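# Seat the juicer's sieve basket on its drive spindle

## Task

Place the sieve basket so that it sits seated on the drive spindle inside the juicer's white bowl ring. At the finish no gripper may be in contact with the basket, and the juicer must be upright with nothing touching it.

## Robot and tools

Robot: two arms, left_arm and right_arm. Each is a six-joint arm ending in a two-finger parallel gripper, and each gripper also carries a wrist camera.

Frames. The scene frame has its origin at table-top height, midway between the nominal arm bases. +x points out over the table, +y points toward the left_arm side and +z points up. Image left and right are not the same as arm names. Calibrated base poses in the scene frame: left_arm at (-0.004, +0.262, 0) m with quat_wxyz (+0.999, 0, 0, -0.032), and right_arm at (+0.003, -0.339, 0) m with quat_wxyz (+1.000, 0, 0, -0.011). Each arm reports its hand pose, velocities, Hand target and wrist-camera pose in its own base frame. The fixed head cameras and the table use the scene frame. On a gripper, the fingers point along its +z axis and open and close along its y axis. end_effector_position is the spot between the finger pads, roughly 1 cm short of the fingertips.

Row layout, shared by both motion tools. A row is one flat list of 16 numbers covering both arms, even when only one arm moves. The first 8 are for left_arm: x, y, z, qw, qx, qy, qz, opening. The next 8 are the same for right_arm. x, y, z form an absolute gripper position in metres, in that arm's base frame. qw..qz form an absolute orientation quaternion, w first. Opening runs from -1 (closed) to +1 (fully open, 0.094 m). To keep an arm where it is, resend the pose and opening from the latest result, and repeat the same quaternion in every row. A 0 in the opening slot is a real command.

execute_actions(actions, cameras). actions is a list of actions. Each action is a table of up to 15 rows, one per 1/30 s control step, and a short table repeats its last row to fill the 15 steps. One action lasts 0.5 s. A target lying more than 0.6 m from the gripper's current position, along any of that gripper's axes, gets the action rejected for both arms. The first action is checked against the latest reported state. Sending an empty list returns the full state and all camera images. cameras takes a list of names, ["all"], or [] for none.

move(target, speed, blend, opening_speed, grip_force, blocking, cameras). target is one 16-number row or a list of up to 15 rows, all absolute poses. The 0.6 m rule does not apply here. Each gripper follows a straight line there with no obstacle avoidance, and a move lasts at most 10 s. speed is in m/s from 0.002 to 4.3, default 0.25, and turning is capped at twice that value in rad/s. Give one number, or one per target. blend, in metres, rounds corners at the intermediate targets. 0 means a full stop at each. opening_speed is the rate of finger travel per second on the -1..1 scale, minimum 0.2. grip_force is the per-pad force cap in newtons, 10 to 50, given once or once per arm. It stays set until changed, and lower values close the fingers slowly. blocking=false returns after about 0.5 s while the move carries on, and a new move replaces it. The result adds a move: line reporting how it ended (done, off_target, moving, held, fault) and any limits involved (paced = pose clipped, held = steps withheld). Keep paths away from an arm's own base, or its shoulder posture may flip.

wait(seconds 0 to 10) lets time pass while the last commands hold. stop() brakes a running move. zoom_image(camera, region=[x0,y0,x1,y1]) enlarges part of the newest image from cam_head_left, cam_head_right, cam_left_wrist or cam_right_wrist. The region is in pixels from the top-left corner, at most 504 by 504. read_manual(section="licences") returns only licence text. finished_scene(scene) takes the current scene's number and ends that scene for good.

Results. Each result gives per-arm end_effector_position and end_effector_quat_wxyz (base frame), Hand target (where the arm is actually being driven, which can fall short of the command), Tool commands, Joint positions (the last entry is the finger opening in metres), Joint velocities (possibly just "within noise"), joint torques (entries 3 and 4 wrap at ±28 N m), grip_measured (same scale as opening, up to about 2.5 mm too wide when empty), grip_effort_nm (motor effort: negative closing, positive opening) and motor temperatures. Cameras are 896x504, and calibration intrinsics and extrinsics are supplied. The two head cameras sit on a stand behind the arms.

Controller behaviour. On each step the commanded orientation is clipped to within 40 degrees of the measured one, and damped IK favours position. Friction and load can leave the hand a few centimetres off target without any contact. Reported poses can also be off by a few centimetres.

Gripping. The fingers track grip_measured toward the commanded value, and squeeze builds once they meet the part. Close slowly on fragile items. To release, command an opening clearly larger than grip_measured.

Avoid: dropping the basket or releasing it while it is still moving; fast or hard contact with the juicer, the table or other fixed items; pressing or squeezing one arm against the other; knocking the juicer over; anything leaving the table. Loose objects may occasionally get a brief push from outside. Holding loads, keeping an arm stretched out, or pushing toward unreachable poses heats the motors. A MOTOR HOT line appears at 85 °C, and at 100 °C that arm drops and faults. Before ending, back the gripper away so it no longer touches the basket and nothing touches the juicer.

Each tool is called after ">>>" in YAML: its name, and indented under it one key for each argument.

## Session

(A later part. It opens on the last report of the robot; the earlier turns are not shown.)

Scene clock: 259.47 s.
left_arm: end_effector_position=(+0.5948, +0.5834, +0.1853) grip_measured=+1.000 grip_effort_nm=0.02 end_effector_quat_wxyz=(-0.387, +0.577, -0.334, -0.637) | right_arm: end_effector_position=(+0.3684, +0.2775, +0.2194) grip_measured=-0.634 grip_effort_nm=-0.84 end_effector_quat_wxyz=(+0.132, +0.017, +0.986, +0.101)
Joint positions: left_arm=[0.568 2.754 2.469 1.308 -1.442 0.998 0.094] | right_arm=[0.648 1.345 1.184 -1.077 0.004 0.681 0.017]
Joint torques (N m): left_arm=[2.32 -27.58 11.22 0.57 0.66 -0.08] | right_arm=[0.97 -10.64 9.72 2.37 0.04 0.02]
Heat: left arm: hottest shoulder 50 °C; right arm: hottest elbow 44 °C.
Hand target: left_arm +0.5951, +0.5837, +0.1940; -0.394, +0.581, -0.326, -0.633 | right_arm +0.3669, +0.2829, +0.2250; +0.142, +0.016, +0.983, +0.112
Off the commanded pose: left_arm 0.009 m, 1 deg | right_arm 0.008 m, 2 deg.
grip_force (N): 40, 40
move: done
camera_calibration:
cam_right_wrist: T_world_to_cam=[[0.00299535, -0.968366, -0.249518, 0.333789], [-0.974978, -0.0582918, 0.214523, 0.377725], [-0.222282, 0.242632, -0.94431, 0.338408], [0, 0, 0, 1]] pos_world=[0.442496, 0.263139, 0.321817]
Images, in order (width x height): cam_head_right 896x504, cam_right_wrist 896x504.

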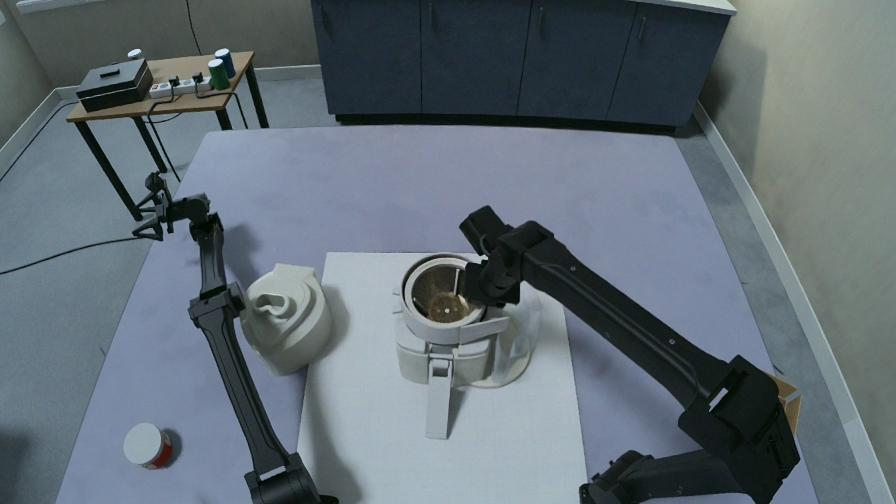

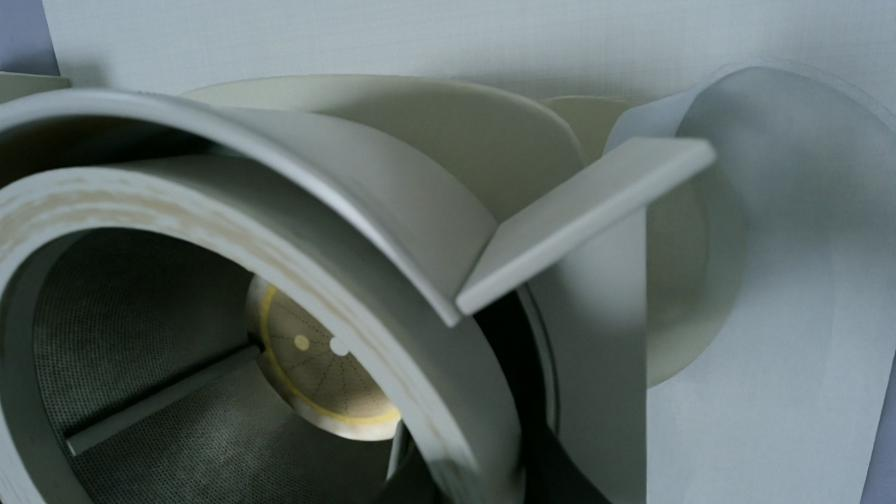

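>>> move:
  target: [0.5953,0.5837,0.1941,-0.394,0.581,-0.326,-0.633,1,0.368,0.286,0.195,0.1426,0.0162,0.9833,0.112,-1]
  speed: 0.05
  cameras: ["cam_right_wrist","cam_head_right"]

>>> zoom_image:
  camera: "cam_head_right"
  region: [350, 180, 570, 400]

Scene clock: 266.23 s.
left_arm: end_effector_position=(+0.5948, +0.5834, +0.1853) grip_measured=+1.000 grip_effort_nm=0.02 end_effector_quat_wxyz=(-0.387, +0.577, -0.334, -0.637) | right_arm: end_effector_position=(+0.3699, +0.2808, +0.2081) grip_measured=-0.634 grip_effort_nm=-0.84 end_effector_quat_wxyz=(+0.143, +0.019, +0.983, +0.113)
Joint positions: left_arm=[0.568 2.754 2.469 1.308 -1.442 0.998 0.094] | right_arm=[0.65 1.339 1.141 -1.006 0 0.69 0.017]
Joint torques (N m): left_arm=[1.96 -26.17 11.26 0.54 0.65 -0.07] | right_arm=[0.56 -8 8.1 2.85 0.25 -0.02]
Heat: left arm: hottest shoulder 50 °C; right arm: hottest elbow 43 °C.
Hand target: left_arm +0.5951, +0.5837, +0.1940; -0.394, +0.581, -0.326, -0.633 | right_arm +0.3677, +0.2857, +0.1951; +0.142, +0.016, +0.983, +0.112
Off the commanded pose: left_arm 0.009 m, 1 deg | right_arm 0.014 m, 0 deg.
grip_force (N): 40, 40
move: off_target (right_arm)
camera_calibration:
cam_right_wrist: T_world_to_cam=[[0.00458188, -0.961542, -0.274619, 0.336946], [-0.979876, -0.0591204, 0.190653, 0.388802], [-0.199557, 0.268219, -0.942462, 0.311297], [0, 0, 0, 1]] pos_world=[0.441555, 0.263478, 0.311791]
Images, in order (width x height): cam_head_right 896x504, cam_right_wrist 896x504.

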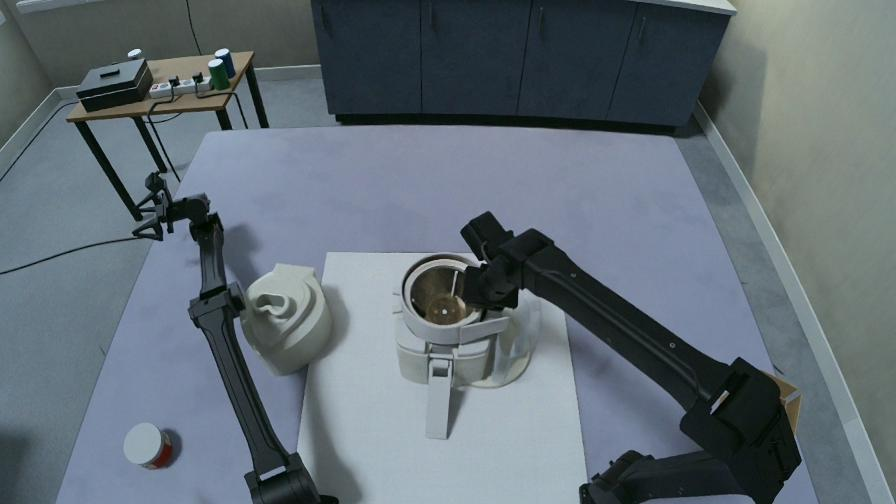

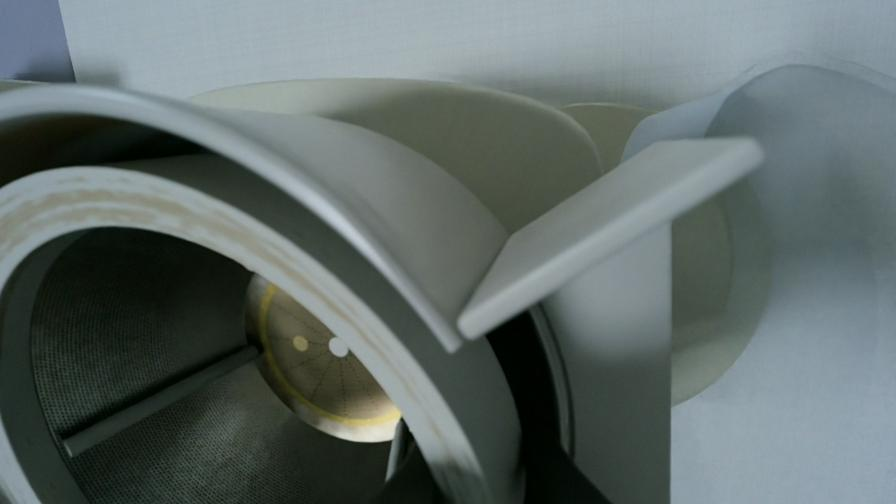

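Scaled by 2.291 from the camera's 896x504 image, which has a finer 1280x720 frame.

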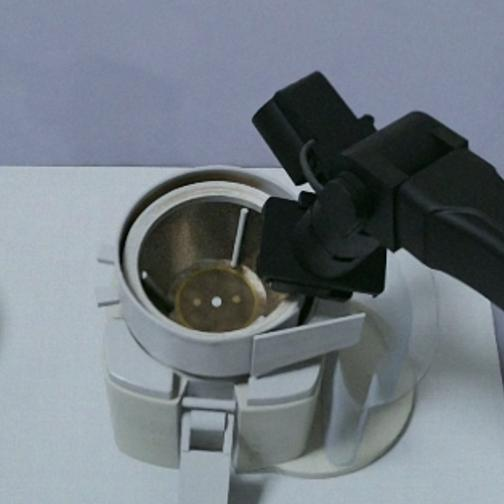

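>>> move:
  target: [0.5953,0.5837,0.1941,-0.394,0.581,-0.326,-0.633,1,0.3625,0.284,0.190,0.1464,0.0505,0.9821,0.1069,-1]
  speed: 0.05
  cameras: ["cam_right_wrist","cam_head_right"]

>>> zoom_image:
  camera: "cam_head_right"
  region: [350, 180, 570, 400]

Scene clock: 285.53 s.
left_arm: end_effector_position=(+0.5948, +0.5834, +0.1853) grip_measured=+1.000 grip_effort_nm=0.02 end_effector_quat_wxyz=(-0.387, +0.577, -0.334, -0.637) | right_arm: end_effector_position=(+0.3659, +0.2802, +0.2071) grip_measured=-0.634 grip_effort_nm=-0.84 end_effector_quat_wxyz=(+0.150, +0.049, +0.981, +0.114)
Joint positions: left_arm=[0.568 2.754 2.469 1.308 -1.442 0.998 0.094] | right_arm=[0.664 1.324 1.121 -0.99 0.025 0.759 0.017]
Joint torques (N m): left_arm=[1.49 -27.69 11.11 0.58 0.61 -0.09] | right_arm=[0.91 -7.88 7.94 2.62 0.5 0.06]
Heat: left arm: hottest shoulder 51 °C; right arm: hottest elbow 41 °C.
Hand target: left_arm +0.5951, +0.5837, +0.1940; -0.394, +0.581, -0.326, -0.633 | right_arm +0.3621, +0.2836, +0.1903; +0.146, +0.050, +0.982, +0.107
Off the commanded pose: left_arm 0.009 m, 1 deg | right_arm 0.018 m, 1 deg.
grip_force (N): 40, 40
move: off_target (right_arm)
camera_calibration:
cam_right_wrist: T_world_to_cam=[[-0.0506624, -0.957654, -0.283429, 0.357042], [-0.983316, -0.00181504, 0.181899, 0.372032], [-0.17471, 0.287916, -0.941584, 0.294921], [0, 0, 0, 1]] pos_world=[0.43544, 0.257686, 0.311217]
Images, in order (width x height): cam_head_right 896x504, cam_right_wrist 896x504.

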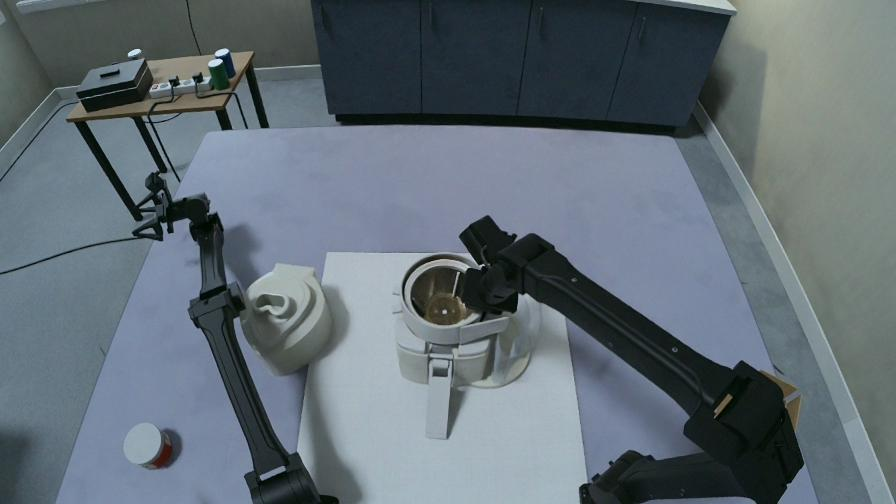

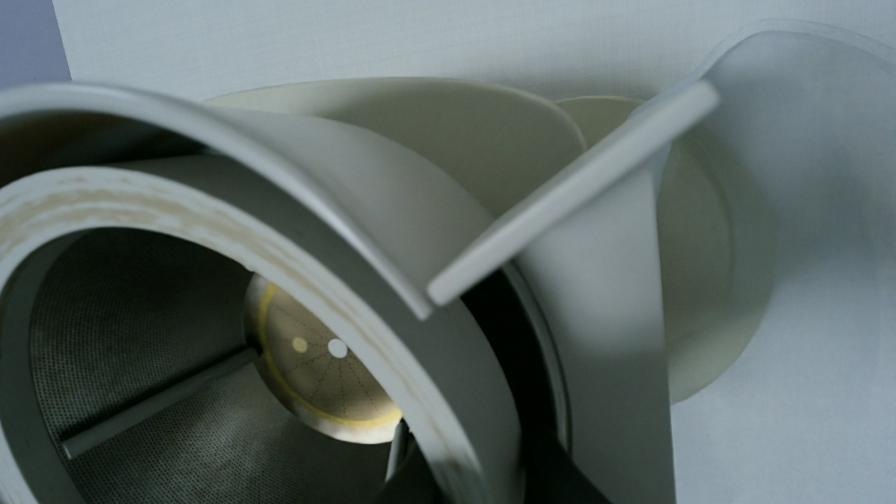

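Scaled by 2.291 from the camera's 896x504 image, which has a finer 1280x720 frame.

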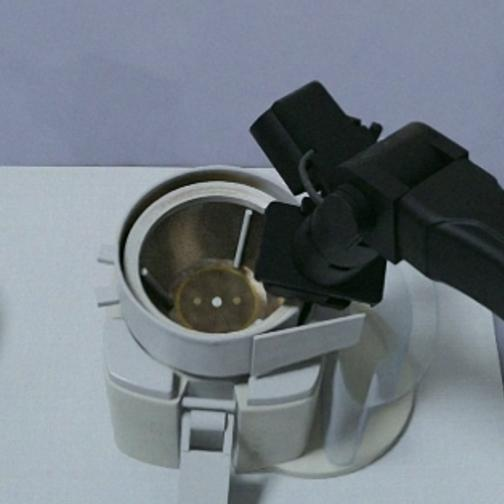

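>>> move:
  target: [0.5953,0.5837,0.1941,-0.394,0.581,-0.326,-0.633,1,0.356,0.2835,0.190,0.135,0.084,0.982,0.095,-1]
  speed: 0.05

>>> move:
  target: [0.5953,0.5837,0.1941,-0.394,0.581,-0.326,-0.633,1,0.367,0.283,0.190,0.130,0.015,0.986,0.1,-1]
  speed: 0.05

>>> move:
  target: [0.5953,0.5837,0.1941,-0.394,0.581,-0.326,-0.633,1,0.373,0.283,0.190,0.126,-0.02,0.986,0.105,-1]
  speed: 0.05
  cameras: ["cam_head_right","cam_right_wrist"]

>>> zoom_image:
  camera: "cam_head_right"
  region: [350, 180, 570, 400]

Scene clock: 302.80 s.
left_arm: end_effector_position=(+0.5948, +0.5834, +0.1853) grip_measured=+1.000 grip_effort_nm=0.02 end_effector_quat_wxyz=(-0.387, +0.577, -0.334, -0.637) | right_arm: end_effector_position=(+0.3620, +0.2808, +0.2071) grip_measured=-0.634 grip_effort_nm=-0.84 end_effector_quat_wxyz=(+0.150, +0.082, +0.979, +0.109)
Joint positions: left_arm=[0.568 2.754 2.469 1.308 -1.442 0.998 0.094] | right_arm=[0.679 1.322 1.121 -1.001 0.049 0.838 0.017]
Joint torques (N m): left_arm=[1.49 -26.99 11.38 0.54 0.64 -0.1] | right_arm=[0.38 -7.53 8.85 1.26 0.33 0.12]
Motor temperatures (°C): left_arm=[26 51 44 26 26 26 27] | right_arm=[28 33 40 24 27 25 27]
Heat: left arm: hottest shoulder 51 °C; right arm: hottest elbow 40 °C.
Hand target: left_arm +0.5951, +0.5837, +0.1940; -0.394, +0.581, -0.326, -0.633 | right_arm +0.3558, +0.2831, +0.1904; +0.135, +0.084, +0.983, +0.095
Off the commanded pose: left_arm 0.009 m, 1 deg | right_arm 0.018 m, 2 deg.
grip_force (N): 40, 40
move: off_target (right_arm)

Scene clock: 304.77 s.
left_arm: end_effector_position=(+0.5948, +0.5834, +0.1853) grip_measured=+1.000 grip_effort_nm=0.02 end_effector_quat_wxyz=(-0.387, +0.577, -0.334, -0.637) | right_arm: end_effector_position=(+0.3628, +0.2811, +0.2022) grip_measured=-0.634 grip_effort_nm=-0.84 end_effector_quat_wxyz=(+0.140, +0.047, +0.983, +0.111)
Joint positions: left_arm=[0.568 2.754 2.469 1.308 -1.442 0.998 0.094] | right_arm=[0.666 1.332 1.121 -1.001 0.014 0.759 0.017]
Joint torques (N m): left_arm=[1.55 -26.81 11.14 0.49 0.59 -0.13] | right_arm=[-1.26 -7 10.43 1.33 -0.2 -0.75]
Heat: left arm: hottest shoulder 51 °C; right arm: hottest elbow 40 °C.
Hand target: left_arm +0.5951, +0.5837, +0.1940; -0.394, +0.581, -0.326, -0.633 | right_arm +0.3666, +0.2828, +0.1901; +0.130, +0.016, +0.986, +0.100
Off the commanded pose: left_arm 0.009 m, 1 deg | right_arm 0.013 m, 4 deg.
grip_force (N): 40, 40
move: off_target (right_arm)

Scene clock: 306.10 s.
left_arm: end_effector_position=(+0.5948, +0.5834, +0.1853) grip_measured=+1.000 grip_effort_nm=0.02 end_effector_quat_wxyz=(-0.387, +0.577, -0.334, -0.637) | right_arm: end_effector_position=(+0.3635, +0.2802, +0.2021) grip_measured=-0.634 grip_effort_nm=-0.84 end_effector_quat_wxyz=(+0.135, +0.009, +0.984, +0.117)
Joint positions: left_arm=[0.568 2.754 2.469 1.308 -1.442 0.998 0.094] | right_arm=[0.651 1.333 1.121 -1.001 -0.018 0.673 0.017]
Joint torques (N m): left_arm=[1.9 -26.58 11.25 0.31 0.64 -0.1] | right_arm=[-1.38 -5.77 11.38 1.47 -0.15 -0.77]
Heat: left arm: hottest shoulder 51 °C; right arm: hottest elbow 41 °C.
Hand target: left_arm +0.5951, +0.5837, +0.1940; -0.394, +0.581, -0.326, -0.633 | right_arm +0.3725, +0.2826, +0.1899; +0.126, -0.019, +0.986, +0.106
Off the commanded pose: left_arm 0.009 m, 1 deg | right_arm 0.016 m, 4 deg.
grip_force (N): 40, 40
move: off_target (right_arm)
camera_calibration:
cam_right_wrist: T_world_to_cam=[[0.0225358, -0.960231, -0.278297, 0.328566], [-0.9756, -0.0819322, 0.203696, 0.385838], [-0.218396, 0.266916, -0.938647, 0.311019], [0, 0, 0, 1]] pos_world=[0.436944, 0.264096, 0.304782]
Images, in order (width x height): cam_head_right 896x504, cam_right_wrist 896x504.

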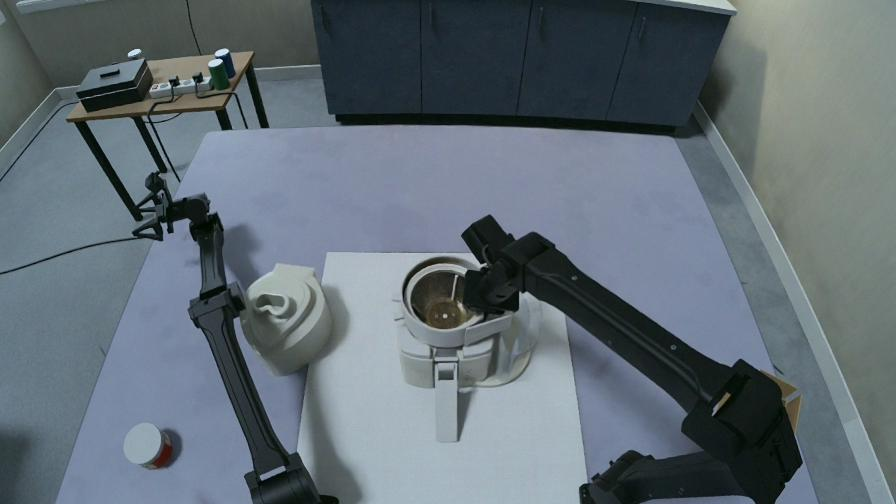

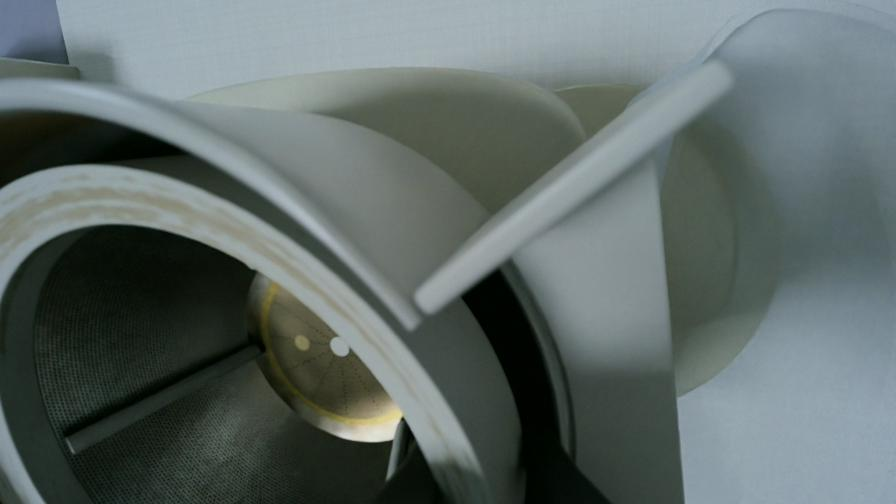

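Scaled by 2.291 from the camera's 896x504 image, which has a finer 1280x720 frame.

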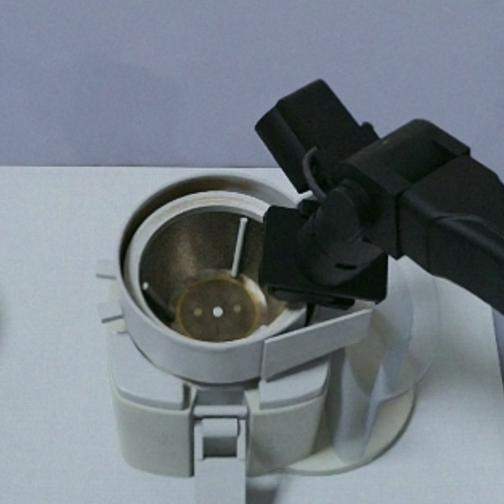

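>>> move:
  target:
    - [0.5953,0.5837,0.1941,-0.394,0.581,-0.326,-0.633,1,0.3635,0.281,0.198,0.135,0.009,0.984,0.117,-1]
    - [0.5953,0.5837,0.1941,-0.394,0.581,-0.326,-0.633,1,0.3635,0.281,0.198,0.135,0.009,0.984,0.117,-0.3]
  speed: 0.05
  opening_speed: 0.5
  cameras: ["cam_head_right","cam_right_wrist"]

>>> zoom_image:
  camera: "cam_head_right"
  region: [350, 180, 570, 400]

Scene clock: 316.70 s.
left_arm: end_effector_position=(+0.5948, +0.5834, +0.1853) grip_measured=+1.000 grip_effort_nm=0.02 end_effector_quat_wxyz=(-0.387, +0.577, -0.334, -0.637) | right_arm: end_effector_position=(+0.3645, +0.2858, +0.2048) grip_measured=-0.303 grip_effort_nm=0.14 end_effector_quat_wxyz=(+0.140, +0.011, +0.982, +0.128)
Joint positions: left_arm=[0.568 2.754 2.469 1.308 -1.442 0.998 0.094] | right_arm=[0.656 1.331 1.121 -0.982 -0.028 0.683 0.033]
Joint torques (N m): left_arm=[1.96 -27.34 11.4 0.61 0.6 -0.09] | right_arm=[-0.91 -8.53 9.39 1.11 0.4 -0.21]
Heat: left arm: hottest shoulder 51 °C; right arm: hottest elbow 42 °C.
Hand target: left_arm +0.5951, +0.5837, +0.1940; -0.394, +0.581, -0.326, -0.633 | right_arm +0.3635, +0.2810, +0.1981; +0.135, +0.009, +0.984, +0.117
Off the commanded pose: left_arm 0.009 m, 1 deg | right_arm 0.008 m, 1 deg.
grip_force (N): 40, 40
move: done
camera_calibration:
cam_right_wrist: T_world_to_cam=[[0.0247229, -0.953774, -0.299507, 0.336383], [-0.977541, -0.0857861, 0.192493, 0.39079], [-0.209288, 0.288022, -0.934474, 0.302103], [0, 0, 0, 1]] pos_world=[0.436924, 0.267346, 0.307833]
Images, in order (width x height): cam_head_right 896x504, cam_right_wrist 896x504.

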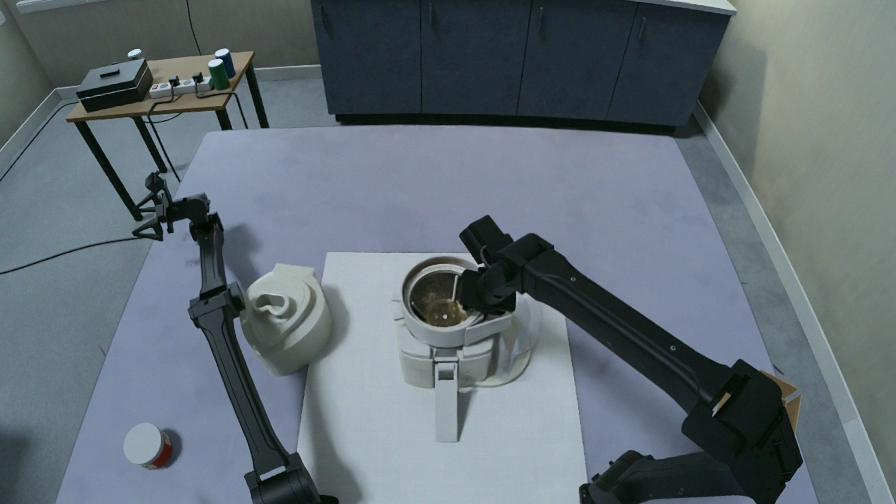

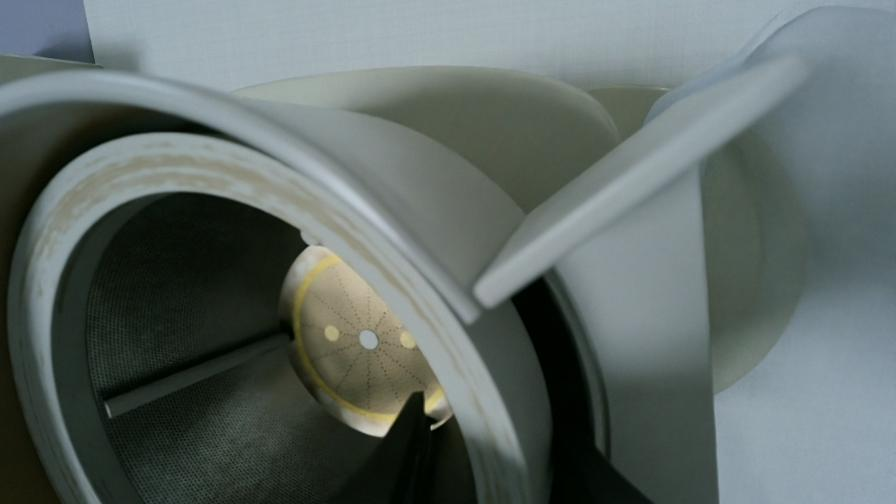

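Scaled by 2.291 from the camera's 896x504 image, which has a finer 1280x720 frame.

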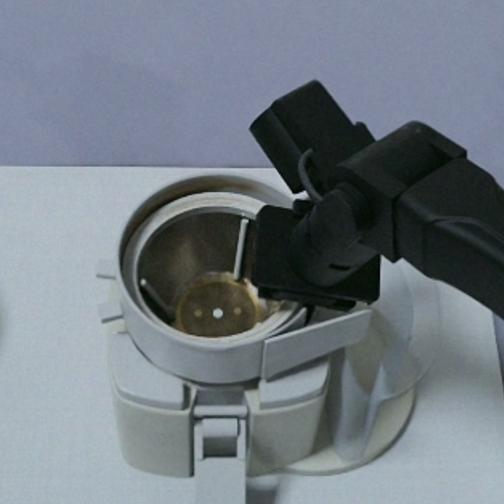

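>>> move:
  target:
    - [0.5953,0.5837,0.1941,-0.394,0.581,-0.326,-0.633,1,0.375,0.282,0.27,0.14,0.011,0.982,0.128,-0.3]
    - [0.5953,0.5837,0.1941,-0.394,0.581,-0.326,-0.633,1,0.33,0.20,0.36,0.17,0,0.985,0,-0.3]
    - [0.5953,0.5837,0.1941,-0.394,0.581,-0.326,-0.633,1,0.30,0.05,0.36,0.17,0,0.985,0,-0.3]
  speed: [0.08,0.2,0.3]
  blend: 0.03
  cameras: ["cam_head_right","cam_head_left","cam_right_wrist"]

>>> zoom_image:
  camera: "cam_head_right"
  region: [350, 180, 570, 400]

Scene clock: 327.40 s.
left_arm: end_effector_position=(+0.5948, +0.5834, +0.1853) grip_measured=+1.000 grip_effort_nm=0.02 end_effector_quat_wxyz=(-0.387, +0.577, -0.334, -0.637) | right_arm: end_effector_position=(+0.3018, +0.0534, +0.3680) grip_measured=-0.302 grip_effort_nm=0.09 end_effector_quat_wxyz=(+0.184, +0.002, +0.983, +0.004)
Joint positions: left_arm=[0.568 2.754 2.469 1.308 -1.442 0.998 0.094] | right_arm=[0.217 0.948 1.272 -1.532 0.071 0.207 0.033]
Joint torques (N m): left_arm=[1.08 -27.28 11.32 0.44 0.64 -0.07] | right_arm=[-1.2 -3.55 8.96 1.05 0 -0.2]
Heat: left arm: hottest shoulder 51 °C; right arm: hottest elbow 42 °C.
Hand target: left_arm +0.5951, +0.5837, +0.1940; -0.394, +0.581, -0.326, -0.633 | right_arm +0.2999, +0.0501, +0.3600; +0.170, +0.000, +0.985, +0.000
Off the commanded pose: left_arm 0.009 m, 1 deg | right_arm 0.009 m, 2 deg.
grip_force (N): 40, 40
move: done
camera_calibration:
cam_right_wrist: T_world_to_cam=[[0.0123848, -0.998404, -0.0551012, 0.0813643], [-0.992608, -0.0189288, 0.119877, 0.305895], [-0.120728, 0.0532093, -0.991259, 0.51502], [0, 0, 0, 1]] pos_world=[0.364804, 0.0596208, 0.478332]
Images, in order (width x height): cam_head_left 896x504, cam_head_right 896x504, cam_right_wrist 896x504.

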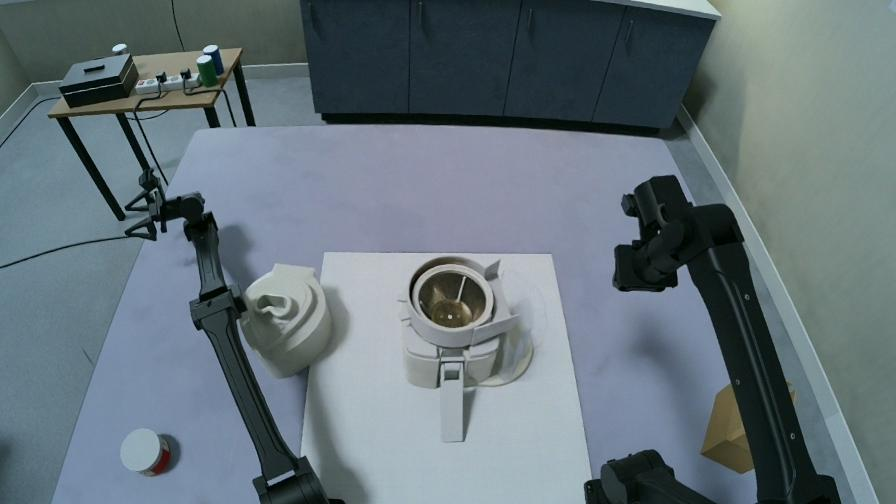

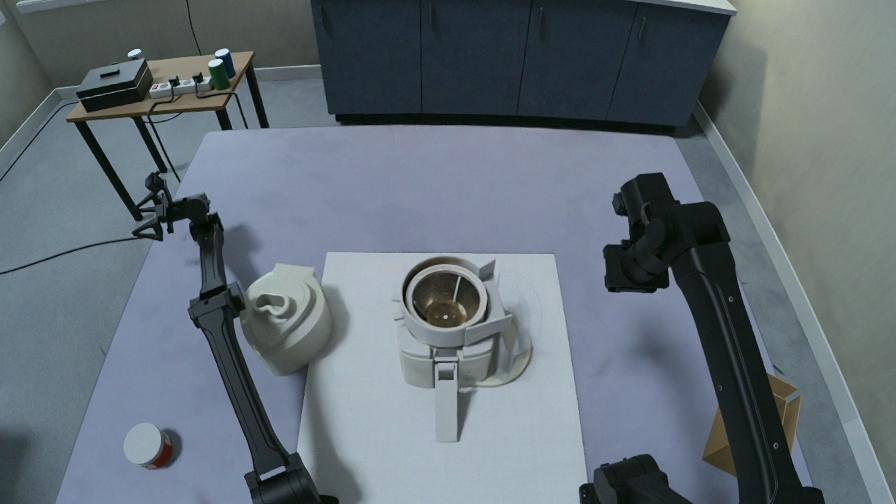

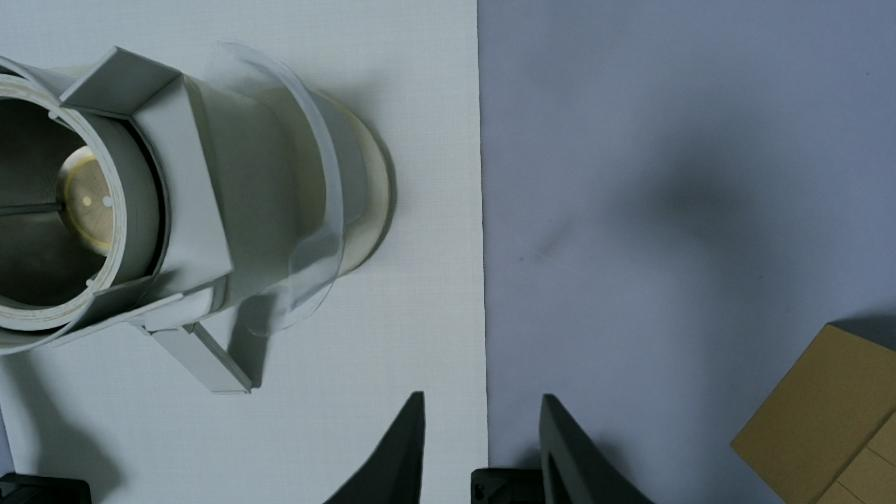

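Scaled by 2.291 from the camera's 896x504 image, which has a finer 1280x720 frame.

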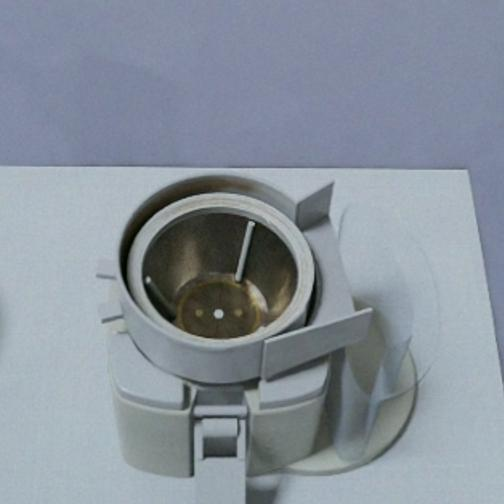

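>>> finished_scene:
  scene: 1

The scene is finished: the task was done.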